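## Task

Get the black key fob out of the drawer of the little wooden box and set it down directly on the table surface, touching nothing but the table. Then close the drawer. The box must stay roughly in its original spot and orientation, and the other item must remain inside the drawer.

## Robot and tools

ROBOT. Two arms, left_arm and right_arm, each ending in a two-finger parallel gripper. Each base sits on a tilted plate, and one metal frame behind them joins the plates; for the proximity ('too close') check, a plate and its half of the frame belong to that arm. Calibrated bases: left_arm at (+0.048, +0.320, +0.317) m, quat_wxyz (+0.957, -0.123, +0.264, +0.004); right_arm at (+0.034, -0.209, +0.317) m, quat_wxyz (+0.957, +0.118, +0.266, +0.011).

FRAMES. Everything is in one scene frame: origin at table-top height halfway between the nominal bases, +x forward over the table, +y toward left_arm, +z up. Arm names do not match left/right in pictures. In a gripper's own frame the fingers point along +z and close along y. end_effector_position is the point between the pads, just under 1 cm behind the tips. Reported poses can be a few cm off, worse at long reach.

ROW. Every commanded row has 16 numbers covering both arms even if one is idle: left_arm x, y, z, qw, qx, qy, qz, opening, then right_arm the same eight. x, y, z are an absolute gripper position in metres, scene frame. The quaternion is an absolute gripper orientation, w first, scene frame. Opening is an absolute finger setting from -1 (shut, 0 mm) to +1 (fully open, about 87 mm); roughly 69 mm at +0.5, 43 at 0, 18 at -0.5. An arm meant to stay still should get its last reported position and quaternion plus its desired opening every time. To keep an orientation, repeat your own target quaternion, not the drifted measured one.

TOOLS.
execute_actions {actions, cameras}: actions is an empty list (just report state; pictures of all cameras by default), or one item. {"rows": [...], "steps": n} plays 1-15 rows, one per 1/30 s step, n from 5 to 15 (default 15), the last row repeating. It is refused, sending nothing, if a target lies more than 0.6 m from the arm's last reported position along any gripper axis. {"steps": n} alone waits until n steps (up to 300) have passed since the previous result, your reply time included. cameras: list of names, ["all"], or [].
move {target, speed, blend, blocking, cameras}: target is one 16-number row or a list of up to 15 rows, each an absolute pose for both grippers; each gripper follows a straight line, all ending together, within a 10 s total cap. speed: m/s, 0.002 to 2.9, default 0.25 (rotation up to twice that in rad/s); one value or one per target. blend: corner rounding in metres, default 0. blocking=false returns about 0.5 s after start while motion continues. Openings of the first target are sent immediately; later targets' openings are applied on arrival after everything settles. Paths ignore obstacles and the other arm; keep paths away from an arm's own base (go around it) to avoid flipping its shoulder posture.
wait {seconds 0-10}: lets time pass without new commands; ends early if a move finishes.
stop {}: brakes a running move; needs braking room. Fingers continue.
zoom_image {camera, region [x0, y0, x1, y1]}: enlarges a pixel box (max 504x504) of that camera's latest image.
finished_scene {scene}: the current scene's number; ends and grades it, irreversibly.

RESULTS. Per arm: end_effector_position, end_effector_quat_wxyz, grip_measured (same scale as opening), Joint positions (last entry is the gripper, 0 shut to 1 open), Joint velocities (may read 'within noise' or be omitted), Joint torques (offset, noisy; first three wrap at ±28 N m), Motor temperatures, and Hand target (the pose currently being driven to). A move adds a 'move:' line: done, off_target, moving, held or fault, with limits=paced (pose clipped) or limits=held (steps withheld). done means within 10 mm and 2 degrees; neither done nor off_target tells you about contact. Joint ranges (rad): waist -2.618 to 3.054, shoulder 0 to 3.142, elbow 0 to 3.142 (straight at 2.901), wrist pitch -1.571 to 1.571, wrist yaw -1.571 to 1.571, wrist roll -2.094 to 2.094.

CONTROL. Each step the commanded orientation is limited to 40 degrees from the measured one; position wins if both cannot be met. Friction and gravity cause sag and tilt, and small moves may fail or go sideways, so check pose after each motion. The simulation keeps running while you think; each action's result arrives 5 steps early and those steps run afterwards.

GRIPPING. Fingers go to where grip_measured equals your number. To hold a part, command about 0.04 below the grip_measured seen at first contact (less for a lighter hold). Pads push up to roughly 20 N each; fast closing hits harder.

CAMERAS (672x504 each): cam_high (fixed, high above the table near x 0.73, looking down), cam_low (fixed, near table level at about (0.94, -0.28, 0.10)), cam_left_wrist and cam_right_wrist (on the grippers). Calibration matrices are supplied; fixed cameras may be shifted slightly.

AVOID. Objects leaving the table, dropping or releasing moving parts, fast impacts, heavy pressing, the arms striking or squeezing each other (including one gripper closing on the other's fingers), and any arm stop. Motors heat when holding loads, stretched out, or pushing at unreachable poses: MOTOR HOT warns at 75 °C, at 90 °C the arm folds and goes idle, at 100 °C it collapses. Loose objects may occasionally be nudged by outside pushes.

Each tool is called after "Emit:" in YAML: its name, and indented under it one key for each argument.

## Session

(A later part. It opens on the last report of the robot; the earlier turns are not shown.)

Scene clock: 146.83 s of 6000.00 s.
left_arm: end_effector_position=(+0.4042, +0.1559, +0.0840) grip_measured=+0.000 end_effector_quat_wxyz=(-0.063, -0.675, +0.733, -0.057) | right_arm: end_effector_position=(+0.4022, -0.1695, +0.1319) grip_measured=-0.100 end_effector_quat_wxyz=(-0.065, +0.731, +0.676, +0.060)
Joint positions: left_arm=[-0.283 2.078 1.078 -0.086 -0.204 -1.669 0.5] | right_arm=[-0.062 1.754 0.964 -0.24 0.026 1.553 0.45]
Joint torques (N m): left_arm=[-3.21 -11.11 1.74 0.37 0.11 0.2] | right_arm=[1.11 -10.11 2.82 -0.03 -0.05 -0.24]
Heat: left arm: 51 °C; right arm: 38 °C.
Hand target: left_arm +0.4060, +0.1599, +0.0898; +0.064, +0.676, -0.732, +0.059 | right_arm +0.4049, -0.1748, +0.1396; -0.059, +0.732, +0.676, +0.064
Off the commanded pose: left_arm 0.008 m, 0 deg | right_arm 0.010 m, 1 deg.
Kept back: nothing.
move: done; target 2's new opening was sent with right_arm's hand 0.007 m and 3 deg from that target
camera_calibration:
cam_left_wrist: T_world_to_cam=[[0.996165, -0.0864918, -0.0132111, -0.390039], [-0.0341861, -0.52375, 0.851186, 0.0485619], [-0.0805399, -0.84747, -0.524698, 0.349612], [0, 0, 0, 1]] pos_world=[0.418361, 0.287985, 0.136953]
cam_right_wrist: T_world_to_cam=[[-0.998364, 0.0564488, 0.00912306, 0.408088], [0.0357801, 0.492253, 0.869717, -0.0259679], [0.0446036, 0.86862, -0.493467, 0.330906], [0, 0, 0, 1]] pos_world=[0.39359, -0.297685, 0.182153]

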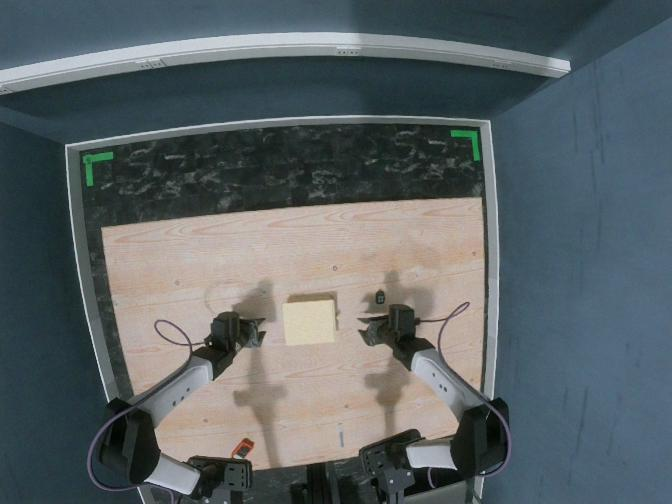

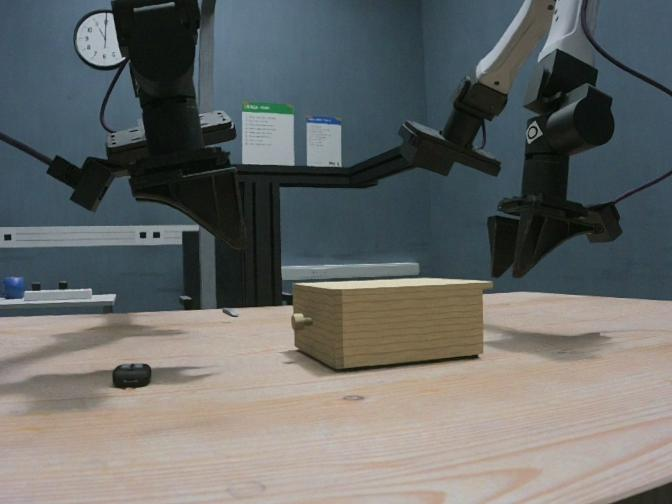

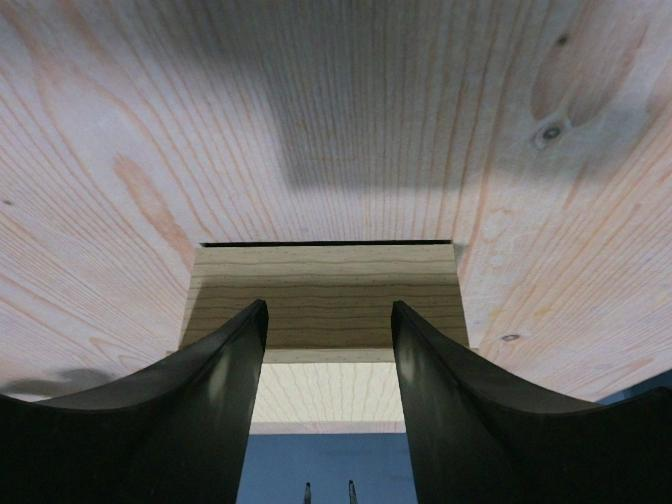

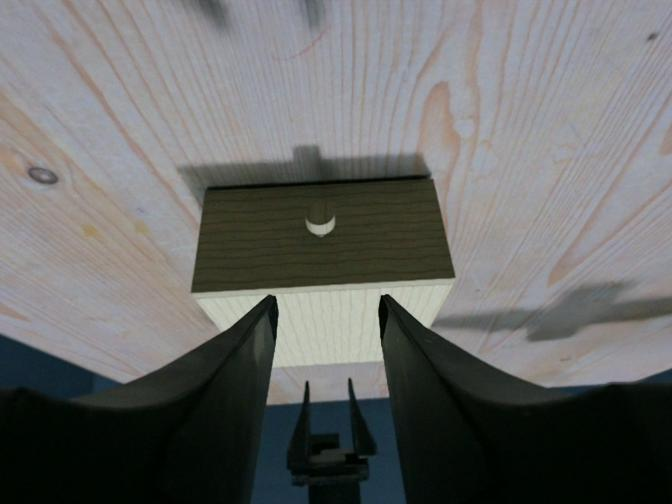

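Emit:
finished_scene:
  scene: 1

The scene is finished: the task was done.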